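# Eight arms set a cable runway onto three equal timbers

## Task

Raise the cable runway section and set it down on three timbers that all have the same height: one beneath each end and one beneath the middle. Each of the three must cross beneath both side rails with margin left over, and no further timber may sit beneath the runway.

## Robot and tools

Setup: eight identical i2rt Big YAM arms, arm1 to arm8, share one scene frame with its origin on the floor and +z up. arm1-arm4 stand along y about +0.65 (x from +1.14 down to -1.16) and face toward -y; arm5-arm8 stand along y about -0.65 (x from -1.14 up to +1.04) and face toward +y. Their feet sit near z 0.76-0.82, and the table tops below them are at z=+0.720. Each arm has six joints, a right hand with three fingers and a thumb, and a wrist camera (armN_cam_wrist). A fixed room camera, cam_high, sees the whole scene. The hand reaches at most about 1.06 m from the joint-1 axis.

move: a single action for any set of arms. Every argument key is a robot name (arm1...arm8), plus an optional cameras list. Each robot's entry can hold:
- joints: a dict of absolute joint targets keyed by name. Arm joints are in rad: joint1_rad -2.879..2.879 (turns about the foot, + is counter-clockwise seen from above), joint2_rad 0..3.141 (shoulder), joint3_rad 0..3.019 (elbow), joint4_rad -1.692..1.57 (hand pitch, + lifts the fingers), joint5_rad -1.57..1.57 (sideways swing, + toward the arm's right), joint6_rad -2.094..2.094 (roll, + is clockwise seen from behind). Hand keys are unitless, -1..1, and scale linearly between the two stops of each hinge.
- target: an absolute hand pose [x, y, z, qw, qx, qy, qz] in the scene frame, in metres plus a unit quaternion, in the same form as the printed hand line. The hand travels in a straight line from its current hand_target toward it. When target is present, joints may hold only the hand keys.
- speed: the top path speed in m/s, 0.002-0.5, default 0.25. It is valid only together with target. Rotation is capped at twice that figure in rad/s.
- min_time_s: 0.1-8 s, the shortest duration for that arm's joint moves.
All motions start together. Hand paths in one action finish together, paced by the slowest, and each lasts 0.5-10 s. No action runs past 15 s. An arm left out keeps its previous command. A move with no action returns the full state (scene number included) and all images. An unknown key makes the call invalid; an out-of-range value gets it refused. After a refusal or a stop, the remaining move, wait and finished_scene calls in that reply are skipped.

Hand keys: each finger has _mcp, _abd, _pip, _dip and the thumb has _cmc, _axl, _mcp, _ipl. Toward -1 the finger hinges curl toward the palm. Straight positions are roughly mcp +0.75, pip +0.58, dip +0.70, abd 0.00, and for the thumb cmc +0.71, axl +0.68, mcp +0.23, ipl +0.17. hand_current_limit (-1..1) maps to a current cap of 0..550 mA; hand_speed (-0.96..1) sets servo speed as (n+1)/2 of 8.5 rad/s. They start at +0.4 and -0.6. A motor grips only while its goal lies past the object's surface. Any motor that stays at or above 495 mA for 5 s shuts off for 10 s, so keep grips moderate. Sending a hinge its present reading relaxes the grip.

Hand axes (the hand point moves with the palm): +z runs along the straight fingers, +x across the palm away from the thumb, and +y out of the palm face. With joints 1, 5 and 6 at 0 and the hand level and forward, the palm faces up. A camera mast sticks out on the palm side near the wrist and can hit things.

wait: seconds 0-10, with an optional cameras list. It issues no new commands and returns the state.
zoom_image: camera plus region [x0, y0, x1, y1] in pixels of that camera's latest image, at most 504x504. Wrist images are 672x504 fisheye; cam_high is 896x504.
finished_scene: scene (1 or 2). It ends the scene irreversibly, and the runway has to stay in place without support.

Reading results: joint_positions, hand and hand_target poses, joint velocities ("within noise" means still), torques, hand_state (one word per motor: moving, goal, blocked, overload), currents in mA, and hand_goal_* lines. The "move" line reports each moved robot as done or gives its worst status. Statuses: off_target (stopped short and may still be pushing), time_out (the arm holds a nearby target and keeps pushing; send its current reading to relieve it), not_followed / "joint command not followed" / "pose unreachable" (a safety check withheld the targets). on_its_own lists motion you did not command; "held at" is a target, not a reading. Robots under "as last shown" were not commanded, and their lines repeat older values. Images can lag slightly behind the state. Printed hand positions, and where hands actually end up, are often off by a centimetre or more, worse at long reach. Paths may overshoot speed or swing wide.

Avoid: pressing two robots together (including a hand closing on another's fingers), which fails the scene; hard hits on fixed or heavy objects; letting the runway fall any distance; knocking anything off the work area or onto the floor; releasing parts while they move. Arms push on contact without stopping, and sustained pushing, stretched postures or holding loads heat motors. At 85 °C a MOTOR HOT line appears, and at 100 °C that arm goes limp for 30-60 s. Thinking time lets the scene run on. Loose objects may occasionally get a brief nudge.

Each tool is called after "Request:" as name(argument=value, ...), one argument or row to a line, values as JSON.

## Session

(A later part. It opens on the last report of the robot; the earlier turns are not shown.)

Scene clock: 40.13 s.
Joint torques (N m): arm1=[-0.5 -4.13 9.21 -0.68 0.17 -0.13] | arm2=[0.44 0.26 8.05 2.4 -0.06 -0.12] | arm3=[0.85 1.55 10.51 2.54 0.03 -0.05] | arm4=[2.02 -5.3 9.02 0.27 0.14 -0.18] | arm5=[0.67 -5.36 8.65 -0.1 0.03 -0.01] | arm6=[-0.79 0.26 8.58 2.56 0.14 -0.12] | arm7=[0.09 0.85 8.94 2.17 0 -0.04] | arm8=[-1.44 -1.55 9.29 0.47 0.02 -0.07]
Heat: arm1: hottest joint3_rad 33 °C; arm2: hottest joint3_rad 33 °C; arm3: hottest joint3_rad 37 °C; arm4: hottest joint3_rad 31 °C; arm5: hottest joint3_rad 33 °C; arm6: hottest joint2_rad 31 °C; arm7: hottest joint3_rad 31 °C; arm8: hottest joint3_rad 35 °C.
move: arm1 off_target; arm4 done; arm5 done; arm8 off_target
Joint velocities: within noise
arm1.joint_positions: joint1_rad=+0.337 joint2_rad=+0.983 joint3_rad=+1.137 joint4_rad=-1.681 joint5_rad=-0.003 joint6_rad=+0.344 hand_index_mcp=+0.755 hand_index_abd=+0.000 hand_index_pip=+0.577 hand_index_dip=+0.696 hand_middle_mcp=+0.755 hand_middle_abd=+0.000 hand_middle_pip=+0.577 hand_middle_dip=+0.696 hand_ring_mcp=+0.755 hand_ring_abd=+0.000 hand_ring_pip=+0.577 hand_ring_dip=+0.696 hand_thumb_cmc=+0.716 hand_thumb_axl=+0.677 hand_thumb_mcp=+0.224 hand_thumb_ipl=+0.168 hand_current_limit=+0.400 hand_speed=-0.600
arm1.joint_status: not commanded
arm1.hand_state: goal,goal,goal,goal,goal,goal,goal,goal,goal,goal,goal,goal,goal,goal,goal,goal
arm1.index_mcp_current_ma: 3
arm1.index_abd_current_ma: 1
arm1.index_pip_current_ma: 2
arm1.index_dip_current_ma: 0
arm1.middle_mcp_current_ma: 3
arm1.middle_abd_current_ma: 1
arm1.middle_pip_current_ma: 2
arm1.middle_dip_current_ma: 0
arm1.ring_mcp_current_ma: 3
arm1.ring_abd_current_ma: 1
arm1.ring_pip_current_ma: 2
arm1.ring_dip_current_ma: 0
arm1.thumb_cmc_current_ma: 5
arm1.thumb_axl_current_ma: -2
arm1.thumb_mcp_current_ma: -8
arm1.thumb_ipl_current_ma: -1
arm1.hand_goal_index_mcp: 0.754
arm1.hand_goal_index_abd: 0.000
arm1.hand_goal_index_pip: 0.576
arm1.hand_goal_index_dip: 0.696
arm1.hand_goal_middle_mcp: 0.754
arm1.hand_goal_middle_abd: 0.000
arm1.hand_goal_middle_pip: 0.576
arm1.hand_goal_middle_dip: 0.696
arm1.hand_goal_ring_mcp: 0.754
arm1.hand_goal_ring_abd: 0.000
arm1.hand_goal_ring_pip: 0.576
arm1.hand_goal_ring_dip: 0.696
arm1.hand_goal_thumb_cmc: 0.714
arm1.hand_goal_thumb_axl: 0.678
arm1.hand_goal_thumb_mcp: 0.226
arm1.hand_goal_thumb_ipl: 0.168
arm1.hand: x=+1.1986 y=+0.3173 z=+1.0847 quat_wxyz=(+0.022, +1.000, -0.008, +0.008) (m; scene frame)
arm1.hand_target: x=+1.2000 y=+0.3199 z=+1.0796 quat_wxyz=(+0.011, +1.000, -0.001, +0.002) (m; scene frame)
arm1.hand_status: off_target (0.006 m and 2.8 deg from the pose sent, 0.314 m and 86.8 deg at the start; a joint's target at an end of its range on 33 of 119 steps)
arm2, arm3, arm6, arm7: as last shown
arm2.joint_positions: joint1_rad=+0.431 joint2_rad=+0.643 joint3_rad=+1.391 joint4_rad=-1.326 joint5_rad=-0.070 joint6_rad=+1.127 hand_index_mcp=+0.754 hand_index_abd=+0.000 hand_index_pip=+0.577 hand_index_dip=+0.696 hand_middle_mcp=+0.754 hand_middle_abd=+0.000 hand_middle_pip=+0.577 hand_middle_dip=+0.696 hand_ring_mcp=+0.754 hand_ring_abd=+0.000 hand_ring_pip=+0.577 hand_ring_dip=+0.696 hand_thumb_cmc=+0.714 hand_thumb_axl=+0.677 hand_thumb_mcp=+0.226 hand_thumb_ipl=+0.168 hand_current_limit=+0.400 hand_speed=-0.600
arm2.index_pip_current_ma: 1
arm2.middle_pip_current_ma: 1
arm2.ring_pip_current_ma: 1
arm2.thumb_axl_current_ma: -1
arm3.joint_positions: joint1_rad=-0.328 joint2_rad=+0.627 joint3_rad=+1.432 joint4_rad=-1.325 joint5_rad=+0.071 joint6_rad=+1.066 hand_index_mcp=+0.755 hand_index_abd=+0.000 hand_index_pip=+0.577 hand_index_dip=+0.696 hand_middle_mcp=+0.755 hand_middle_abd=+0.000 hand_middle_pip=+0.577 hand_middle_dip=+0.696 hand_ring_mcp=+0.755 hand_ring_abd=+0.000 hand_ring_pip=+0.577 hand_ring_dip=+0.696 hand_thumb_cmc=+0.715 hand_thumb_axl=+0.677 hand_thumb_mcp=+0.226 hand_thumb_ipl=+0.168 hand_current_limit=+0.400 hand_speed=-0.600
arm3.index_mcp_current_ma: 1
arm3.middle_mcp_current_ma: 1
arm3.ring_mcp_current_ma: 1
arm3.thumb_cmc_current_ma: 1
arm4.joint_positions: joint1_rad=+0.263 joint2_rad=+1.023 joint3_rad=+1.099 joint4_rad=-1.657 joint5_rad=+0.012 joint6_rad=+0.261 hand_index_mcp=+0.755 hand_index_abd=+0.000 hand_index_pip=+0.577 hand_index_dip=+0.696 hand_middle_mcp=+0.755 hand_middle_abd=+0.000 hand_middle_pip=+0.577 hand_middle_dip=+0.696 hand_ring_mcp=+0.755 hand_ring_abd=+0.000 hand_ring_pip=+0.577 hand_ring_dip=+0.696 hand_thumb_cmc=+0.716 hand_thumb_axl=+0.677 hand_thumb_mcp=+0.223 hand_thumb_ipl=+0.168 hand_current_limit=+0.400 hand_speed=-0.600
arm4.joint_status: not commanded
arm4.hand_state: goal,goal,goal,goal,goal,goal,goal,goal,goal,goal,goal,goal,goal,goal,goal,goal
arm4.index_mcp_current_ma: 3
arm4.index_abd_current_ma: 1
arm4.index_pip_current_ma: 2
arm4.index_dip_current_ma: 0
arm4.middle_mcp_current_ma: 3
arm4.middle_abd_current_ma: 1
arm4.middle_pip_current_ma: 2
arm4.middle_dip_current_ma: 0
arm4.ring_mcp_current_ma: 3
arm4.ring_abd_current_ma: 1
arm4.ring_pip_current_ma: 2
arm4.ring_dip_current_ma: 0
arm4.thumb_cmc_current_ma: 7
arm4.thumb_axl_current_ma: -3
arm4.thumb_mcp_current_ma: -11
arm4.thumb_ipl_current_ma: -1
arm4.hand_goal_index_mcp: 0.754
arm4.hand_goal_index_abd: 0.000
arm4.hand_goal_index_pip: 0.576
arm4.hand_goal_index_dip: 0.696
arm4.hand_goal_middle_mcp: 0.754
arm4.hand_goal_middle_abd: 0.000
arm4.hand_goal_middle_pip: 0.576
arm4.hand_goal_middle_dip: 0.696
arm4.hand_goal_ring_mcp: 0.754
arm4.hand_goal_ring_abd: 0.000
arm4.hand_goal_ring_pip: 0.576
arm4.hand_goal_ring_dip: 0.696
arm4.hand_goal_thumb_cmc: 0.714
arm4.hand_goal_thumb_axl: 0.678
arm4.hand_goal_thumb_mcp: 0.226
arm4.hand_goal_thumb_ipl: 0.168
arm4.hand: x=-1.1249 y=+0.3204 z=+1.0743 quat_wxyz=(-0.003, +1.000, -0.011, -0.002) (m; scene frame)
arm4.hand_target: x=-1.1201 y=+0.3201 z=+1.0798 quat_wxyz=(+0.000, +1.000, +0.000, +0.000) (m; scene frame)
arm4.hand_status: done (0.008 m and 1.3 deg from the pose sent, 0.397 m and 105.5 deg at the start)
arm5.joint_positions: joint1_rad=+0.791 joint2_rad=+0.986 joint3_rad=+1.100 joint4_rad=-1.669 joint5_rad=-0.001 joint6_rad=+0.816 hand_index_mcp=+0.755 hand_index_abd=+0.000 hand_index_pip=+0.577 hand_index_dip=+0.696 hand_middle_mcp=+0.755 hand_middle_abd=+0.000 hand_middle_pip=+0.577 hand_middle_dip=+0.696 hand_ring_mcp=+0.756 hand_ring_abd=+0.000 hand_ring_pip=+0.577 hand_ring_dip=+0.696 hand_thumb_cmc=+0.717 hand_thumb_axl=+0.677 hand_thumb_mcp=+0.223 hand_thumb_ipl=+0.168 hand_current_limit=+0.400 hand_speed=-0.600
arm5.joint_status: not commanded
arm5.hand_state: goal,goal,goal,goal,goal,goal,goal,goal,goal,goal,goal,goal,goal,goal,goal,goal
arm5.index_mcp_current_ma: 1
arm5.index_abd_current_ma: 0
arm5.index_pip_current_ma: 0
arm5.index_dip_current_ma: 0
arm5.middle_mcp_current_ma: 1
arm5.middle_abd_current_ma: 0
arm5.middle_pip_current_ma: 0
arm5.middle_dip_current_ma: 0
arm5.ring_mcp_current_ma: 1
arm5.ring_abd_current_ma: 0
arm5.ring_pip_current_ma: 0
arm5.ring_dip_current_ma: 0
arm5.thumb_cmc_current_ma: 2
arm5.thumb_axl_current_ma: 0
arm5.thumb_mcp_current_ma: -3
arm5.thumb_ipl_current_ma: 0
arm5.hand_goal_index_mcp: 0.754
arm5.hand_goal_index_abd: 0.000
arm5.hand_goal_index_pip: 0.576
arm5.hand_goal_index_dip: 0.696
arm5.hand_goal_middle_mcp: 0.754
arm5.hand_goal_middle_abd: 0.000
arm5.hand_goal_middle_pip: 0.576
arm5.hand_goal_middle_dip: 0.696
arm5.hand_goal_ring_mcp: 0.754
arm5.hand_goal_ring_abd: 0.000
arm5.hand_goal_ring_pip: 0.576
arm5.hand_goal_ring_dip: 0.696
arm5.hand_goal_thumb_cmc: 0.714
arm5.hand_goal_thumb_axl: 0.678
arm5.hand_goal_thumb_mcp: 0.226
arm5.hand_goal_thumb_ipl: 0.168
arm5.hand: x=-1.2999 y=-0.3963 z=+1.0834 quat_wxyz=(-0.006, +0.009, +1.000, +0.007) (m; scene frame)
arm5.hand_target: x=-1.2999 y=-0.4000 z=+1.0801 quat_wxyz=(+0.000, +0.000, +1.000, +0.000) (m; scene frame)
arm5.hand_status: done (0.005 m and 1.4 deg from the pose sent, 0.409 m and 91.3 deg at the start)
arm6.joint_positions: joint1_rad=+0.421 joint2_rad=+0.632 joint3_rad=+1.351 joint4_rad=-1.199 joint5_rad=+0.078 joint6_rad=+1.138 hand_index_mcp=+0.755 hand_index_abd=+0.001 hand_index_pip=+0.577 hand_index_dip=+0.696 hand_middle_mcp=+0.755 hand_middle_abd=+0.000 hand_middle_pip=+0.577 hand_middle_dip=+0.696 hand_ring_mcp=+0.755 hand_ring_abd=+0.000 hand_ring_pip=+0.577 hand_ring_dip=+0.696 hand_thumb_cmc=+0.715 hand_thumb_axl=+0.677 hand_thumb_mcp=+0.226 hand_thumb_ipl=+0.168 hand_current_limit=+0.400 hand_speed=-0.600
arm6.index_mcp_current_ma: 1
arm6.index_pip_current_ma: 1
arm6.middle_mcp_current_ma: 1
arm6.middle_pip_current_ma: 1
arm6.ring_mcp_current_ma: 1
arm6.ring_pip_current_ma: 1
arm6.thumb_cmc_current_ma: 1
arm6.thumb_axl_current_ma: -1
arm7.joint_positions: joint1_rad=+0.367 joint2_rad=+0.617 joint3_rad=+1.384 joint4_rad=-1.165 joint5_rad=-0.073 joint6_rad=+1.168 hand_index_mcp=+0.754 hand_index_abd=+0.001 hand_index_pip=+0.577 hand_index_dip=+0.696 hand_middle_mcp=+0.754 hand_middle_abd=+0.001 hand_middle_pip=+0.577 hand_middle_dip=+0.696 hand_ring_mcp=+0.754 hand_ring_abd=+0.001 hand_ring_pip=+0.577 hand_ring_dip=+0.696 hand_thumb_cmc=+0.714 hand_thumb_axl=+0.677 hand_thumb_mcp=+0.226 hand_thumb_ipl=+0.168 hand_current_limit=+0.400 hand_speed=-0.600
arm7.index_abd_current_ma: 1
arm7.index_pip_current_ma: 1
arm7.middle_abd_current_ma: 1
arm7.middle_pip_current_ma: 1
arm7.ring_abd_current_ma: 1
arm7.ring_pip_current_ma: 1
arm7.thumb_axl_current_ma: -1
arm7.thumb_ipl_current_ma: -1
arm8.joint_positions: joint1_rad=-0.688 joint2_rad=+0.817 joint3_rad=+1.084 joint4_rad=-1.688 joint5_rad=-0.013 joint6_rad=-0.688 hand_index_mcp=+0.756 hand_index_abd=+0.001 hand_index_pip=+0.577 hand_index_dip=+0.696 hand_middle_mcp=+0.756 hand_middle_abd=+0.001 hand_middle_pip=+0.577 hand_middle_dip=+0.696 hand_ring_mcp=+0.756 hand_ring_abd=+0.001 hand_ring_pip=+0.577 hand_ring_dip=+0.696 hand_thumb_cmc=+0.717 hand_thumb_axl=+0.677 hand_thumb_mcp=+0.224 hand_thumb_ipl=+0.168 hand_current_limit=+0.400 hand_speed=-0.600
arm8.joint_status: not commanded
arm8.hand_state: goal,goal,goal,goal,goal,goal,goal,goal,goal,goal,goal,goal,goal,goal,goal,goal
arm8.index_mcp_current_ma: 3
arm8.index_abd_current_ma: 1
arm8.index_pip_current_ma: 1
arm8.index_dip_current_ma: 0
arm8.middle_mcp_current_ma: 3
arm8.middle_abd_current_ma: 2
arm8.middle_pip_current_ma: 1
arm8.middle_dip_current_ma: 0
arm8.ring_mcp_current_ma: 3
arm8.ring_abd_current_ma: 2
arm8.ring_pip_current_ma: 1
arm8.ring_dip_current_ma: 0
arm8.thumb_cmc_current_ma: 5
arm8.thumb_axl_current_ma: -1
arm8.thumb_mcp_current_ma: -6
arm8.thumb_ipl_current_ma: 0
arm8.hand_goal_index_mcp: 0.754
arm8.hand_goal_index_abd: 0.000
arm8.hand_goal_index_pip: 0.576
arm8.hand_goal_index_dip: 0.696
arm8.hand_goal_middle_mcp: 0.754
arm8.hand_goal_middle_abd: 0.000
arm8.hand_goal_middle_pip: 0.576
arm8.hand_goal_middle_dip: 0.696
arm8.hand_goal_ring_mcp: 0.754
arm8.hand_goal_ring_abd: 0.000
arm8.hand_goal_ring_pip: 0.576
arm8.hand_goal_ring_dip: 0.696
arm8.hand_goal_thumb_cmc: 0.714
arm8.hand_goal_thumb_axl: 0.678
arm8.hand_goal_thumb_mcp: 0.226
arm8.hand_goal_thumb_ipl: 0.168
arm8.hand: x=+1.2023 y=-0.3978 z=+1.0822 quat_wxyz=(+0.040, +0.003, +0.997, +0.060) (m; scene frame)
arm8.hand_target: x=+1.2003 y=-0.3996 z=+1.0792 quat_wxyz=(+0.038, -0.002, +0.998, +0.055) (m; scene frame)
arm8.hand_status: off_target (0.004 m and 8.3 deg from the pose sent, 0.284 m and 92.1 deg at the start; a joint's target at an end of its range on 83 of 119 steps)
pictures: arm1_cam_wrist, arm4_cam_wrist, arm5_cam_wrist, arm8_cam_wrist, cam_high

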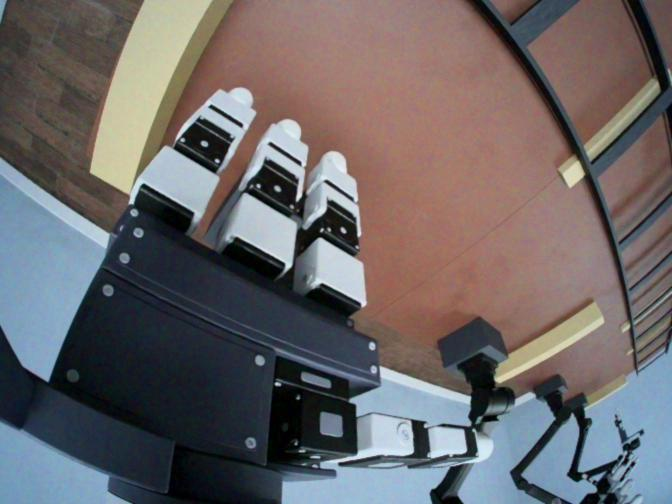

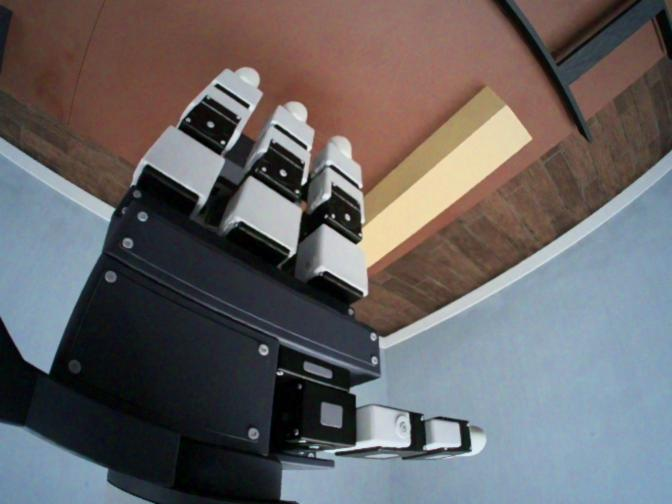

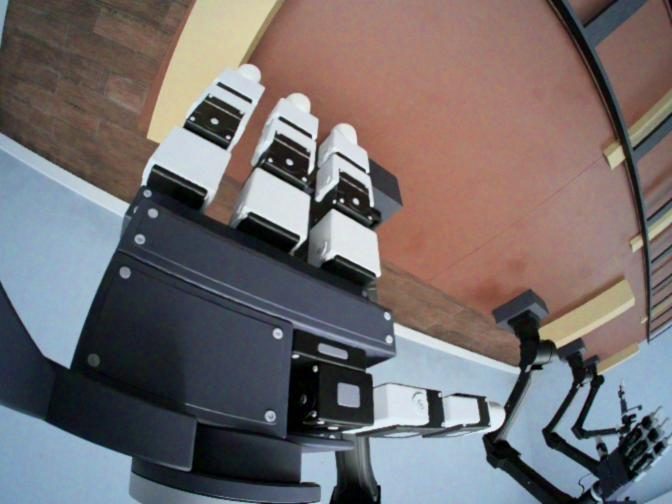

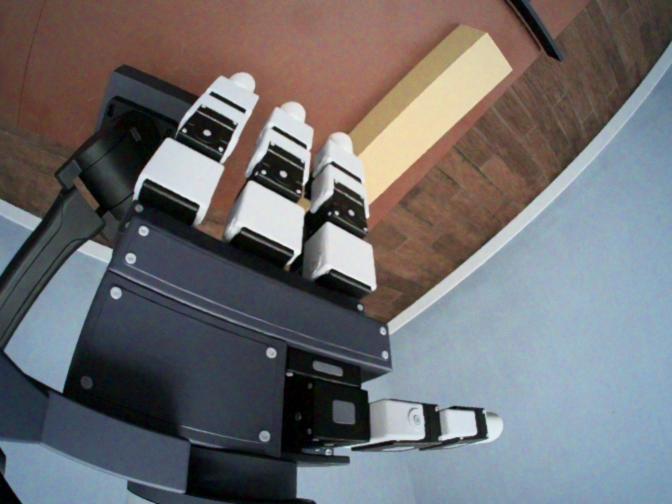

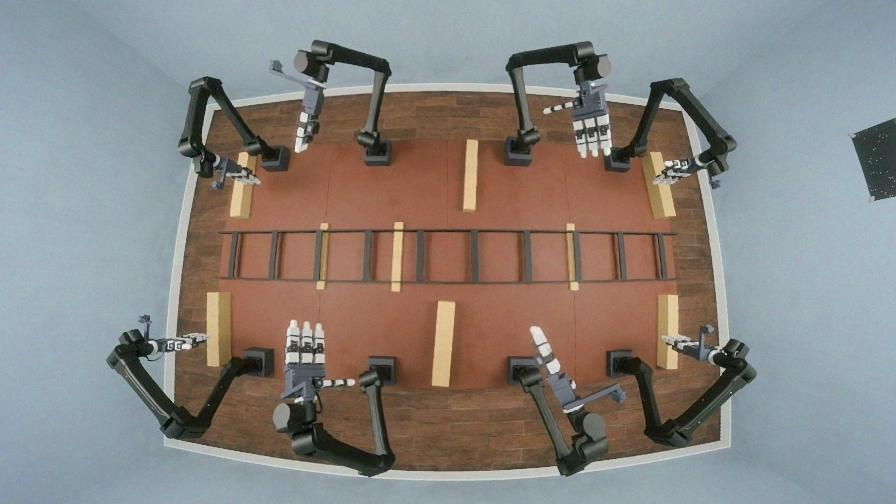

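Request:
move(
  arm4={"target": [-1.10, 0.16, 0.96, 0, 1, 0, 0], "speed": 0.25},
  arm6={"target": [-0.62, -0.30, 1.0, 0, 0, 1, 0], "speed": 0.3},
  cameras=["arm4_cam_wrist", "arm6_cam_wrist"],
)

Scene clock: 50.30 s.
Joint torques (N m): arm1=[-0.5 -4.07 9.22 -0.66 0.17 -0.12] | arm2=[0.38 0.32 8.03 2.39 -0.06 -0.12] | arm3=[2.2 2.08 10.62 2.32 -0.02 -0.04] | arm4=[0.5 -11.34 11.33 0.72 0.18 -0.17] | arm5=[0.91 -5.66 8.61 -0.14 0.02 -0.02] | arm6=[0.21 -9.11 10.55 -0.01 0.06 -0.14] | arm7=[0.03 0.85 8.94 2.17 0 -0.04] | arm8=[-1.44 -1.49 9.29 0.49 0.03 -0.08]
Heat: arm1: hottest joint3_rad 33 °C; arm2: hottest joint3_rad 34 °C; arm3: hottest joint3_rad 38 °C; arm4: hottest joint3_rad 32 °C; arm5: hottest joint3_rad 33 °C; arm6: hottest joint2_rad 31 °C; arm7: hottest joint3_rad 31 °C; arm8: hottest joint3_rad 35 °C.
move: arm4 off_target; arm6 off_target
Joint velocities: within noise
arm1, arm2, arm3, arm5, arm7, arm8: as last shown
arm1.hand: x=+1.1987 y=+0.3173 z=+1.0847 quat_wxyz=(+0.022, +1.000, -0.008, +0.008) (m; scene frame)
arm4.joint_positions: joint1_rad=+0.235 joint2_rad=+1.472 joint3_rad=+1.136 joint4_rad=-1.289 joint5_rad=+0.012 joint6_rad=+0.210 hand_index_mcp=+0.754 hand_index_abd=+0.000 hand_index_pip=+0.577 hand_index_dip=+0.696 hand_middle_mcp=+0.754 hand_middle_abd=+0.000 hand_middle_pip=+0.577 hand_middle_dip=+0.696 hand_ring_mcp=+0.754 hand_ring_abd=+0.000 hand_ring_pip=+0.577 hand_ring_dip=+0.696 hand_thumb_cmc=+0.716 hand_thumb_axl=+0.677 hand_thumb_mcp=+0.223 hand_thumb_ipl=+0.168 hand_current_limit=+0.400 hand_speed=-0.600
arm4.joint_status: not commanded
arm4.hand_state: goal,goal,goal,goal,goal,goal,goal,goal,goal,goal,goal,goal,goal,goal,goal,goal
arm4.index_mcp_current_ma: 1
arm4.index_abd_current_ma: 1
arm4.index_pip_current_ma: 2
arm4.index_dip_current_ma: 0
arm4.middle_mcp_current_ma: 1
arm4.middle_abd_current_ma: 1
arm4.middle_pip_current_ma: 2
arm4.middle_dip_current_ma: 0
arm4.ring_mcp_current_ma: 1
arm4.ring_abd_current_ma: 1
arm4.ring_pip_current_ma: 2
arm4.ring_dip_current_ma: 0
arm4.thumb_cmc_current_ma: 6
arm4.thumb_axl_current_ma: -3
arm4.thumb_mcp_current_ma: -11
arm4.thumb_ipl_current_ma: -1
arm4.hand_goal_index_mcp: 0.754
arm4.hand_goal_index_abd: 0.000
arm4.hand_goal_index_pip: 0.576
arm4.hand_goal_index_dip: 0.696
arm4.hand_goal_middle_mcp: 0.754
arm4.hand_goal_middle_abd: 0.000
arm4.hand_goal_middle_pip: 0.576
arm4.hand_goal_middle_dip: 0.696
arm4.hand_goal_ring_mcp: 0.754
arm4.hand_goal_ring_abd: 0.000
arm4.hand_goal_ring_pip: 0.576
arm4.hand_goal_ring_dip: 0.696
arm4.hand_goal_thumb_cmc: 0.714
arm4.hand_goal_thumb_axl: 0.678
arm4.hand_goal_thumb_mcp: 0.226
arm4.hand_goal_thumb_ipl: 0.168
arm4.hand: x=-1.0996 y=+0.1829 z=+0.9411 quat_wxyz=(-0.025, +1.000, +0.001, -0.006) (m; scene frame)
arm4.hand_target: x=-1.1003 y=+0.1613 z=+0.9604 quat_wxyz=(+0.000, +1.000, +0.000, +0.000) (m; scene frame)
arm4.hand_status: off_target (0.030 m and 2.9 deg from the pose sent, 0.199 m and 1.3 deg at the start)
arm5.joint_positions: joint1_rad=+0.791 joint2_rad=+0.986 joint3_rad=+1.100 joint4_rad=-1.669 joint5_rad=-0.001 joint6_rad=+0.815 hand_index_mcp=+0.755 hand_index_abd=+0.000 hand_index_pip=+0.577 hand_index_dip=+0.696 hand_middle_mcp=+0.755 hand_middle_abd=+0.000 hand_middle_pip=+0.577 hand_middle_dip=+0.696 hand_ring_mcp=+0.756 hand_ring_abd=+0.000 hand_ring_pip=+0.577 hand_ring_dip=+0.696 hand_thumb_cmc=+0.717 hand_thumb_axl=+0.677 hand_thumb_mcp=+0.223 hand_thumb_ipl=+0.168 hand_current_limit=+0.400 hand_speed=-0.600
arm6.joint_positions: joint1_rad=+0.767 joint2_rad=+1.324 joint3_rad=+1.179 joint4_rad=-1.456 joint5_rad=+0.000 joint6_rad=+0.797 hand_index_mcp=+0.755 hand_index_abd=+0.001 hand_index_pip=+0.577 hand_index_dip=+0.696 hand_middle_mcp=+0.755 hand_middle_abd=+0.001 hand_middle_pip=+0.577 hand_middle_dip=+0.696 hand_ring_mcp=+0.755 hand_ring_abd=+0.001 hand_ring_pip=+0.577 hand_ring_dip=+0.696 hand_thumb_cmc=+0.715 hand_thumb_axl=+0.677 hand_thumb_mcp=+0.224 hand_thumb_ipl=+0.168 hand_current_limit=+0.400 hand_speed=-0.600
arm6.joint_status: not commanded
arm6.hand_state: goal,goal,goal,goal,goal,goal,goal,goal,goal,goal,goal,goal,goal,goal,goal,goal
arm6.index_mcp_current_ma: 1
arm6.index_abd_current_ma: 1
arm6.index_pip_current_ma: 1
arm6.index_dip_current_ma: 0
arm6.middle_mcp_current_ma: 1
arm6.middle_abd_current_ma: 1
arm6.middle_pip_current_ma: 1
arm6.middle_dip_current_ma: 0
arm6.ring_mcp_current_ma: 1
arm6.ring_abd_current_ma: 0
arm6.ring_pip_current_ma: 1
arm6.ring_dip_current_ma: 0
arm6.thumb_cmc_current_ma: 1
arm6.thumb_axl_current_ma: -1
arm6.thumb_mcp_current_ma: -5
arm6.thumb_ipl_current_ma: 0
arm6.hand_goal_index_mcp: 0.754
arm6.hand_goal_index_abd: 0.000
arm6.hand_goal_index_pip: 0.576
arm6.hand_goal_index_dip: 0.696
arm6.hand_goal_middle_mcp: 0.754
arm6.hand_goal_middle_abd: 0.000
arm6.hand_goal_middle_pip: 0.576
arm6.hand_goal_middle_dip: 0.696
arm6.hand_goal_ring_mcp: 0.754
arm6.hand_goal_ring_abd: 0.000
arm6.hand_goal_ring_pip: 0.576
arm6.hand_goal_ring_dip: 0.696
arm6.hand_goal_thumb_cmc: 0.714
arm6.hand_goal_thumb_axl: 0.678
arm6.hand_goal_thumb_mcp: 0.226
arm6.hand_goal_thumb_ipl: 0.168
arm6.hand: x=-0.6061 y=-0.3048 z=+0.9830 quat_wxyz=(+0.012, +0.013, +1.000, -0.010) (m; scene frame)
arm6.hand_target: x=-0.6195 y=-0.3004 z=+0.9999 quat_wxyz=(+0.000, +0.000, +1.000, +0.000) (m; scene frame)
arm6.hand_status: off_target (0.022 m and 2.4 deg from the pose sent, 0.411 m and 74.9 deg at the start)
arm8.hand: x=+1.2023 y=-0.3977 z=+1.0822 quat_wxyz=(+0.040, +0.003, +0.997, +0.060) (m; scene frame)
pictures: arm4_cam_wrist, arm6_cam_wrist

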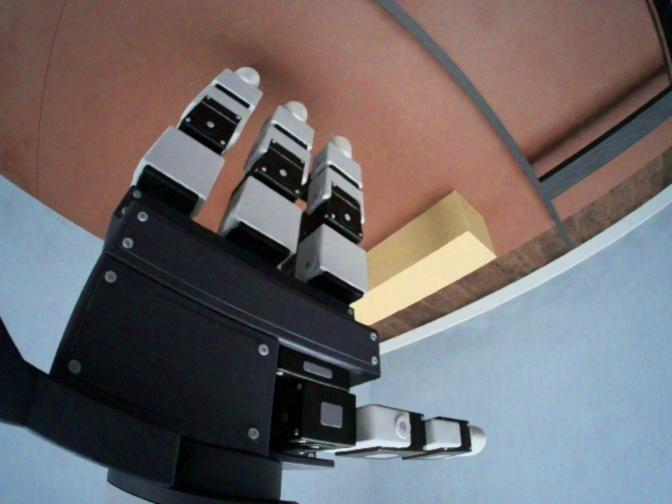

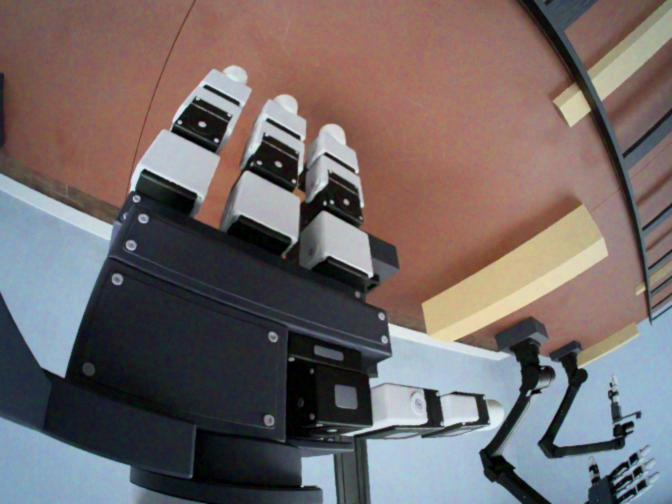

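Request:
zoom_image(
  camera="arm6_cam_wrist",
  region=[400, 180, 672, 360],
)

Request:
zoom_image(
  camera="arm4_cam_wrist",
  region=[340, 100, 620, 360],
)

Scaled by 1.853 from the camera's 672x504 image, which has a finer 960x720 frame.

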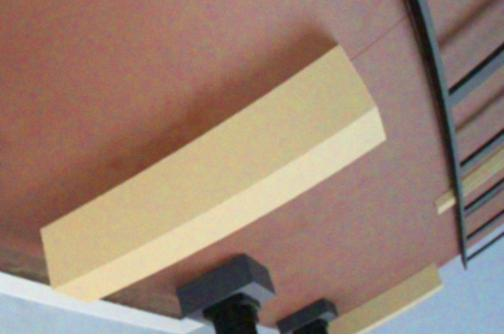

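Scaled by 1.800 from the camera's 672x504 image, which has a finer 960x720 frame.

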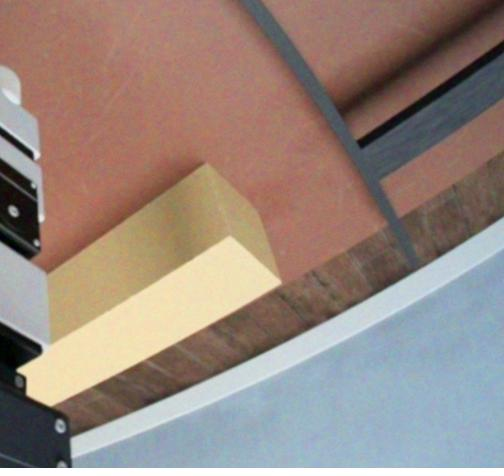

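Request:
move(
  arm4={"target": [-1.25, 0.09, 0.96, 0, 1, 0, 0], "speed": 0.25},
  arm6={"target": [-0.60, -0.125, 0.98, 0, 0, 1, 0], "speed": 0.25},
  cameras=["arm4_cam_wrist", "arm6_cam_wrist", "cam_high"],
)

Scene clock: 60.10 s.
Joint torques (N m): arm1=[-0.56 -4.13 9.21 -0.68 0.17 -0.12] | arm2=[0.44 0.26 8.06 2.4 -0.06 -0.13] | arm3=[1.2 1.96 10.65 2.37 0.06 -0.08] | arm4=[1.55 -14.15 11.43 0.23 0.1 -0.18] | arm5=[0.91 -5.54 8.57 -0.12 0.04 -0.02] | arm6=[-1.49 -12.51 10.78 0.21 0.07 -0.15] | arm7=[0.09 0.79 8.95 2.15 0 -0.04] | arm8=[-1.49 -1.55 9.29 0.47 0.03 -0.08]
Heat: arm1: hottest joint3_rad 33 °C; arm2: hottest joint3_rad 34 °C; arm3: hottest joint3_rad 39 °C; arm4: hottest joint3_rad 33 °C; arm5: hottest joint3_rad 33 °C; arm6: hottest joint2_rad 32 °C; arm7: hottest joint3_rad 32 °C; arm8: hottest joint3_rad 36 °C.
move: arm4 off_target; arm6 off_target
Joint velocities: within noise
arm1, arm2, arm3, arm5, arm7, arm8: as last shown
arm4.joint_positions: joint1_rad=-0.115 joint2_rad=+1.636 joint3_rad=+1.336 joint4_rad=-1.302 joint5_rad=+0.013 joint6_rad=-0.125 hand_index_mcp=+0.754 hand_index_abd=+0.000 hand_index_pip=+0.577 hand_index_dip=+0.696 hand_middle_mcp=+0.754 hand_middle_abd=+0.000 hand_middle_pip=+0.577 hand_middle_dip=+0.696 hand_ring_mcp=+0.754 hand_ring_abd=+0.000 hand_ring_pip=+0.577 hand_ring_dip=+0.696 hand_thumb_cmc=+0.716 hand_thumb_axl=+0.677 hand_thumb_mcp=+0.223 hand_thumb_ipl=+0.168 hand_current_limit=+0.400 hand_speed=-0.600
arm4.joint_status: not commanded
arm4.hand_state: goal,goal,goal,goal,goal,goal,goal,goal,goal,goal,goal,goal,goal,goal,goal,goal
arm4.index_mcp_current_ma: 0
arm4.index_abd_current_ma: 1
arm4.index_pip_current_ma: 2
arm4.index_dip_current_ma: 0
arm4.middle_mcp_current_ma: 0
arm4.middle_abd_current_ma: 1
arm4.middle_pip_current_ma: 2
arm4.middle_dip_current_ma: 0
arm4.ring_mcp_current_ma: 0
arm4.ring_abd_current_ma: 1
arm4.ring_pip_current_ma: 2
arm4.ring_dip_current_ma: 0
arm4.thumb_cmc_current_ma: 6
arm4.thumb_axl_current_ma: -3
arm4.thumb_mcp_current_ma: -12
arm4.thumb_ipl_current_ma: -1
arm4.hand_goal_index_mcp: 0.754
arm4.hand_goal_index_abd: 0.000
arm4.hand_goal_index_pip: 0.576
arm4.hand_goal_index_dip: 0.696
arm4.hand_goal_middle_mcp: 0.754
arm4.hand_goal_middle_abd: 0.000
arm4.hand_goal_middle_pip: 0.576
arm4.hand_goal_middle_dip: 0.696
arm4.hand_goal_ring_mcp: 0.754
arm4.hand_goal_ring_abd: 0.000
arm4.hand_goal_ring_pip: 0.576
arm4.hand_goal_ring_dip: 0.696
arm4.hand_goal_thumb_cmc: 0.714
arm4.hand_goal_thumb_axl: 0.678
arm4.hand_goal_thumb_mcp: 0.226
arm4.hand_goal_thumb_ipl: 0.168
arm4.hand: x=-1.2503 y=+0.1076 z=+0.9436 quat_wxyz=(-0.016, +1.000, -0.007, +0.001) (m; scene frame)
arm4.hand_target: x=-1.2499 y=+0.0910 z=+0.9601 quat_wxyz=(+0.000, +1.000, +0.000, +0.000) (m; scene frame)
arm4.hand_status: off_target (0.024 m and 2.0 deg from the pose sent, 0.178 m and 2.9 deg at the start)
arm6.joint_positions: joint1_rad=+0.510 joint2_rad=+1.645 joint3_rad=+1.499 joint4_rad=-1.444 joint5_rad=+0.000 joint6_rad=+0.520 hand_index_mcp=+0.753 hand_index_abd=+0.001 hand_index_pip=+0.577 hand_index_dip=+0.696 hand_middle_mcp=+0.753 hand_middle_abd=+0.001 hand_middle_pip=+0.577 hand_middle_dip=+0.696 hand_ring_mcp=+0.753 hand_ring_abd=+0.001 hand_ring_pip=+0.577 hand_ring_dip=+0.696 hand_thumb_cmc=+0.715 hand_thumb_axl=+0.677 hand_thumb_mcp=+0.224 hand_thumb_ipl=+0.168 hand_current_limit=+0.400 hand_speed=-0.600
arm6.joint_status: not commanded
arm6.hand_state: goal,goal,goal,goal,goal,goal,goal,goal,goal,goal,goal,goal,goal,goal,goal,goal
arm6.index_mcp_current_ma: -1
arm6.index_abd_current_ma: 1
arm6.index_pip_current_ma: 1
arm6.index_dip_current_ma: 0
arm6.middle_mcp_current_ma: -1
arm6.middle_abd_current_ma: 1
arm6.middle_pip_current_ma: 1
arm6.middle_dip_current_ma: 0
arm6.ring_mcp_current_ma: -1
arm6.ring_abd_current_ma: 0
arm6.ring_pip_current_ma: 1
arm6.ring_dip_current_ma: 0
arm6.thumb_cmc_current_ma: 1
arm6.thumb_axl_current_ma: -1
arm6.thumb_mcp_current_ma: -5
arm6.thumb_ipl_current_ma: 0
arm6.hand_goal_index_mcp: 0.754
arm6.hand_goal_index_abd: 0.000
arm6.hand_goal_index_pip: 0.576
arm6.hand_goal_index_dip: 0.696
arm6.hand_goal_middle_mcp: 0.754
arm6.hand_goal_middle_abd: 0.000
arm6.hand_goal_middle_pip: 0.576
arm6.hand_goal_middle_dip: 0.696
arm6.hand_goal_ring_mcp: 0.754
arm6.hand_goal_ring_abd: 0.000
arm6.hand_goal_ring_pip: 0.576
arm6.hand_goal_ring_dip: 0.696
arm6.hand_goal_thumb_cmc: 0.714
arm6.hand_goal_thumb_axl: 0.678
arm6.hand_goal_thumb_mcp: 0.226
arm6.hand_goal_thumb_ipl: 0.168
arm6.hand: x=-0.5945 y=-0.1391 z=+0.9717 quat_wxyz=(+0.006, +0.003, +1.000, -0.008) (m; scene frame)
arm6.hand_target: x=-0.5997 y=-0.1256 z=+0.9799 quat_wxyz=(+0.000, +0.000, +1.000, +0.000) (m; scene frame)
arm6.hand_status: off_target (0.017 m and 1.2 deg from the pose sent, 0.180 m and 2.4 deg at the start)
pictures: arm4_cam_wrist, arm6_cam_wrist, cam_high

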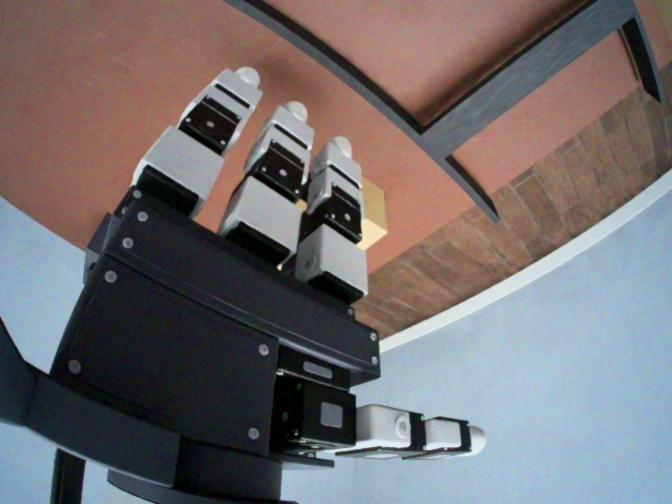

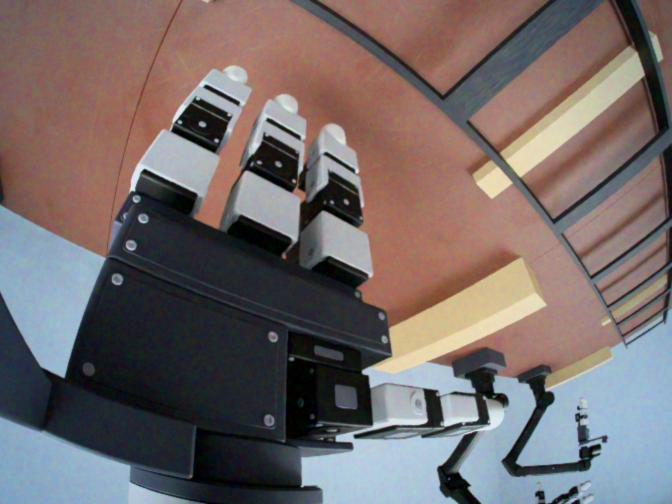

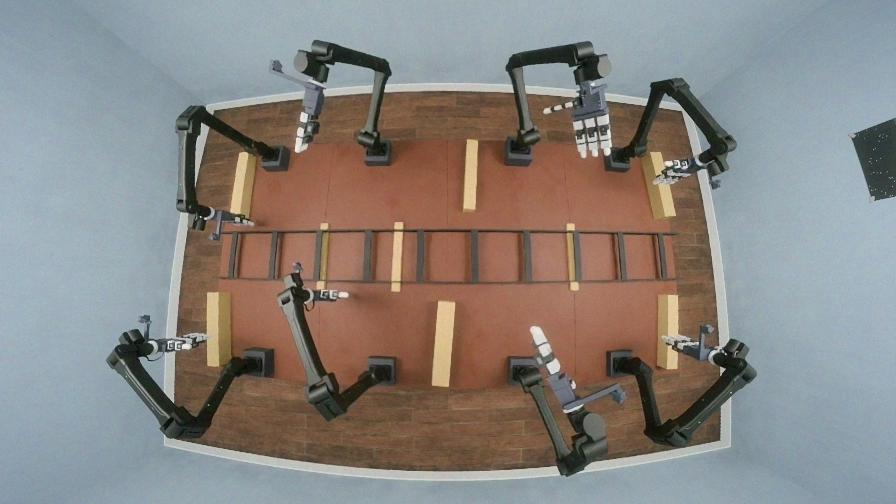

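Request:
zoom_image(
  camera="arm6_cam_wrist",
  region=[440, 60, 640, 240],
)

Request:
zoom_image(
  camera="arm4_cam_wrist",
  region=[220, 0, 520, 250],
)

Scaled by 2.520 from the camera's 672x504 image, which has a finer 960x720 frame.

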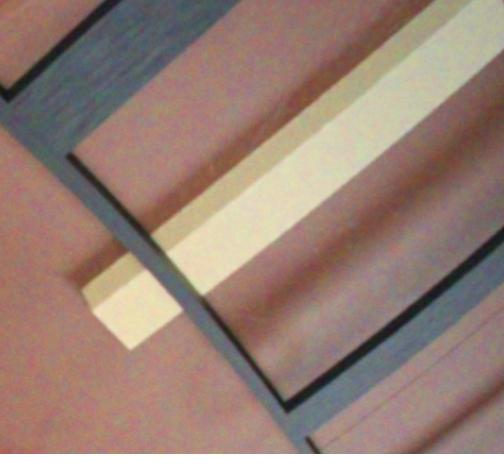

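Scaled by 1.680 from the camera's 672x504 image, which has a finer 960x720 frame.

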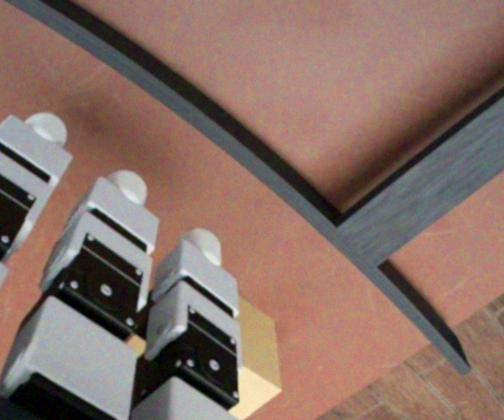

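Request:
move(
  arm1={"target": [1.45, 0.05, 0.93, 0, 1, 0, 0], "speed": 0.25, "joints": {"hand_index_mcp": -0.8, "hand_index_pip": -1, "hand_index_dip": -0.9, "hand_middle_mcp": -0.8, "hand_middle_pip": -1, "hand_middle_dip": -0.9, "hand_ring_mcp": -0.8, "hand_ring_pip": -1, "hand_ring_dip": -0.9}},
  arm8={"target": [1.45, -0.09, 0.93, 0, 0, 1, 0], "speed": 0.25, "joints": {"hand_index_mcp": -0.8, "hand_index_pip": -1, "hand_index_dip": -0.9, "hand_middle_mcp": -0.8, "hand_middle_pip": -1, "hand_middle_dip": -0.9, "hand_ring_mcp": -0.8, "hand_ring_pip": -1, "hand_ring_dip": -0.9}},
  cameras=["arm1_cam_wrist", "arm8_cam_wrist", "cam_high"],
)

Scene clock: 73.07 s.
Joint torques (N m): arm1=[-0.62 -21.36 13.57 -0.68 0.06 0.03] | arm2=[0.38 0.26 8.05 2.39 -0.06 -0.12] | arm3=[1.55 2.14 10.81 2.32 0 -0.11] | arm4=[1.61 -14.15 11.41 0.23 0.1 -0.18] | arm5=[0.79 -5.66 8.64 -0.14 0.03 -0.01] | arm6=[-1.38 -12.63 10.77 0.2 0.07 -0.15] | arm7=[0.09 0.85 8.94 2.17 0 -0.04] | arm8=[-0.21 -16.97 15.49 0.03 -0.07 0.1]
Heat: arm1: hottest joint3_rad 34 °C; arm2: hottest joint3_rad 35 °C; arm3: hottest joint3_rad 39 °C; arm4: hottest joint3_rad 35 °C; arm5: hottest joint3_rad 33 °C; arm6: hottest joint2_rad 32 °C; arm7: hottest joint3_rad 33 °C; arm8: hottest joint3_rad 37 °C.
move: arm1 off_target; arm8 off_target
Joint velocities: within noise
arm1.joint_positions: joint1_rad=+0.583 joint2_rad=+1.954 joint3_rad=+1.761 joint4_rad=-1.394 joint5_rad=-0.001 joint6_rad=+0.570 hand_index_mcp=-0.376 hand_index_abd=+0.000 hand_index_pip=-0.628 hand_index_dip=-0.514 hand_middle_mcp=-0.373 hand_middle_abd=+0.000 hand_middle_pip=-0.634 hand_middle_dip=-0.511 hand_ring_mcp=-0.374 hand_ring_abd=+0.000 hand_ring_pip=-0.633 hand_ring_dip=-0.513 hand_thumb_cmc=+0.715 hand_thumb_axl=+0.677 hand_thumb_mcp=+0.223 hand_thumb_ipl=+0.168 hand_current_limit=+0.400 hand_speed=-0.600
arm1.joint_status: hand_index_mcp off_target (ended at -0.376, target -0.800); hand_index_pip off_target (ended at -0.628, target -1.000); hand_index_dip off_target (ended at -0.514, target -0.900); hand_middle_mcp off_target (ended at -0.373, target -0.800); hand_middle_pip off_target (ended at -0.634, target -1.000); hand_middle_dip off_target (ended at -0.511, target -0.900); hand_ring_mcp off_target (ended at -0.374, target -0.800); hand_ring_pip off_target (ended at -0.633, target -1.000); hand_ring_dip off_target (ended at -0.513, target -0.900)
arm1.hand_state: blocked,goal,blocked,blocked,blocked,goal,blocked,blocked,blocked,goal,blocked,blocked,goal,goal,goal,goal
arm1.index_mcp_current_ma: 385
arm1.index_abd_current_ma: 1
arm1.index_pip_current_ma: 385
arm1.index_dip_current_ma: 385
arm1.middle_mcp_current_ma: 385
arm1.middle_abd_current_ma: 1
arm1.middle_pip_current_ma: 385
arm1.middle_dip_current_ma: 385
arm1.ring_mcp_current_ma: 385
arm1.ring_abd_current_ma: 1
arm1.ring_pip_current_ma: 385
arm1.ring_dip_current_ma: 385
arm1.thumb_cmc_current_ma: 3
arm1.thumb_axl_current_ma: -2
arm1.thumb_mcp_current_ma: -10
arm1.thumb_ipl_current_ma: -1
arm1.hand_goal_index_mcp: -0.800
arm1.hand_goal_index_abd: 0.000
arm1.hand_goal_index_pip: -1.000
arm1.hand_goal_index_dip: -0.900
arm1.hand_goal_middle_mcp: -0.800
arm1.hand_goal_middle_abd: 0.000
arm1.hand_goal_middle_pip: -1.000
arm1.hand_goal_middle_dip: -0.900
arm1.hand_goal_ring_mcp: -0.800
arm1.hand_goal_ring_abd: 0.000
arm1.hand_goal_ring_pip: -1.000
arm1.hand_goal_ring_dip: -0.900
arm1.hand_goal_thumb_cmc: 0.714
arm1.hand_goal_thumb_axl: 0.678
arm1.hand_goal_thumb_mcp: 0.226
arm1.hand_goal_thumb_ipl: 0.168
arm1.hand: x=+1.4415 y=+0.0575 z=+0.9221 quat_wxyz=(-0.005, +1.000, +0.002, -0.005) (m; scene frame)
arm1.hand_target: x=+1.4499 y=+0.0503 z=+0.9301 quat_wxyz=(+0.000, +1.000, +0.000, +0.000) (m; scene frame)
arm1.hand_status: off_target (0.014 m and 0.9 deg from the pose sent, 0.398 m and 2.8 deg at the start)
arm2, arm3, arm4, arm5, arm6, arm7: as last shown
arm6.hand_target: x=-0.5996 y=-0.1256 z=+0.9799 quat_wxyz=(+0.000, +0.000, +1.000, +0.000) (m; scene frame)
arm8.joint_positions: joint1_rad=-0.686 joint2_rad=+1.976 joint3_rad=+1.795 joint4_rad=-1.460 joint5_rad=-0.001 joint6_rad=-0.688 hand_index_mcp=-0.377 hand_index_abd=+0.001 hand_index_pip=-0.633 hand_index_dip=-0.511 hand_middle_mcp=-0.377 hand_middle_abd=+0.001 hand_middle_pip=-0.630 hand_middle_dip=-0.514 hand_ring_mcp=-0.418 hand_ring_abd=+0.001 hand_ring_pip=-0.576 hand_ring_dip=-0.572 hand_thumb_cmc=+0.715 hand_thumb_axl=+0.677 hand_thumb_mcp=+0.223 hand_thumb_ipl=+0.168 hand_current_limit=+0.400 hand_speed=-0.600
arm8.joint_status: hand_index_mcp off_target (ended at -0.377, target -0.800); hand_index_pip off_target (ended at -0.633, target -1.000); hand_index_dip off_target (ended at -0.511, target -0.900); hand_middle_mcp off_target (ended at -0.377, target -0.800); hand_middle_pip off_target (ended at -0.630, target -1.000); hand_middle_dip off_target (ended at -0.514, target -0.900); hand_ring_mcp off_target (ended at -0.418, target -0.800); hand_ring_pip off_target (ended at -0.576, target -1.000); hand_ring_dip off_target (ended at -0.572, target -0.900)
arm8.hand_state: blocked,goal,blocked,blocked,blocked,goal,blocked,blocked,blocked,goal,blocked,blocked,goal,goal,goal,goal
arm8.index_mcp_current_ma: 385
arm8.index_abd_current_ma: 1
arm8.index_pip_current_ma: 385
arm8.index_dip_current_ma: 385
arm8.middle_mcp_current_ma: 385
arm8.middle_abd_current_ma: 2
arm8.middle_pip_current_ma: 385
arm8.middle_dip_current_ma: 385
arm8.ring_mcp_current_ma: 385
arm8.ring_abd_current_ma: 2
arm8.ring_pip_current_ma: 385
arm8.ring_dip_current_ma: 385
arm8.thumb_cmc_current_ma: 1
arm8.thumb_axl_current_ma: -1
arm8.thumb_mcp_current_ma: -7
arm8.thumb_ipl_current_ma: 0
arm8.hand_goal_index_mcp: -0.800
arm8.hand_goal_index_abd: 0.000
arm8.hand_goal_index_pip: -1.000
arm8.hand_goal_index_dip: -0.900
arm8.hand_goal_middle_mcp: -0.800
arm8.hand_goal_middle_abd: 0.000
arm8.hand_goal_middle_pip: -1.000
arm8.hand_goal_middle_dip: -0.900
arm8.hand_goal_ring_mcp: -0.800
arm8.hand_goal_ring_abd: 0.000
arm8.hand_goal_ring_pip: -1.000
arm8.hand_goal_ring_dip: -0.900
arm8.hand_goal_thumb_cmc: 0.714
arm8.hand_goal_thumb_axl: 0.678
arm8.hand_goal_thumb_mcp: 0.226
arm8.hand_goal_thumb_ipl: 0.168
arm8.hand: x=+1.4425 y=-0.1113 z=+0.8883 quat_wxyz=(-0.026, +0.003, +0.999, -0.029) (m; scene frame)
arm8.hand_target: x=+1.4483 y=-0.0922 z=+0.9302 quat_wxyz=(+0.000, +0.000, +1.000, +0.001) (m; scene frame)
arm8.hand_status: off_target (0.047 m and 4.4 deg from the pose sent, 0.423 m and 8.2 deg at the start)
pictures: arm1_cam_wrist, arm8_cam_wrist, cam_high

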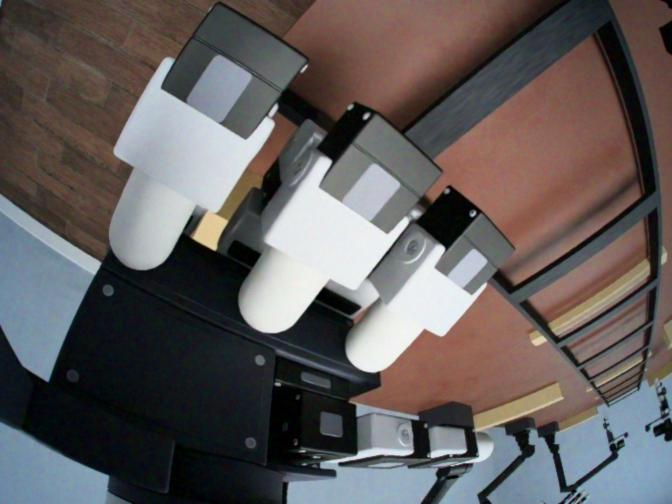

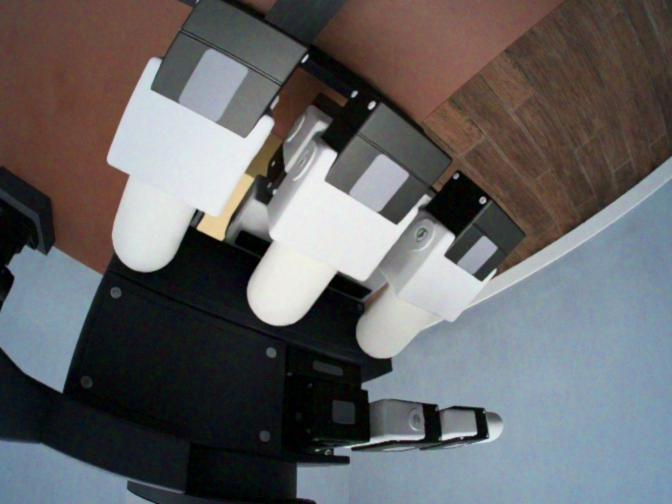

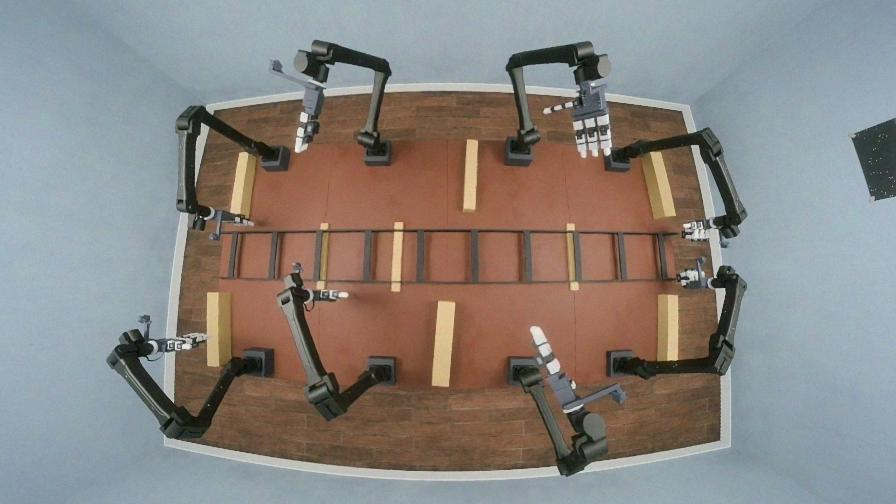

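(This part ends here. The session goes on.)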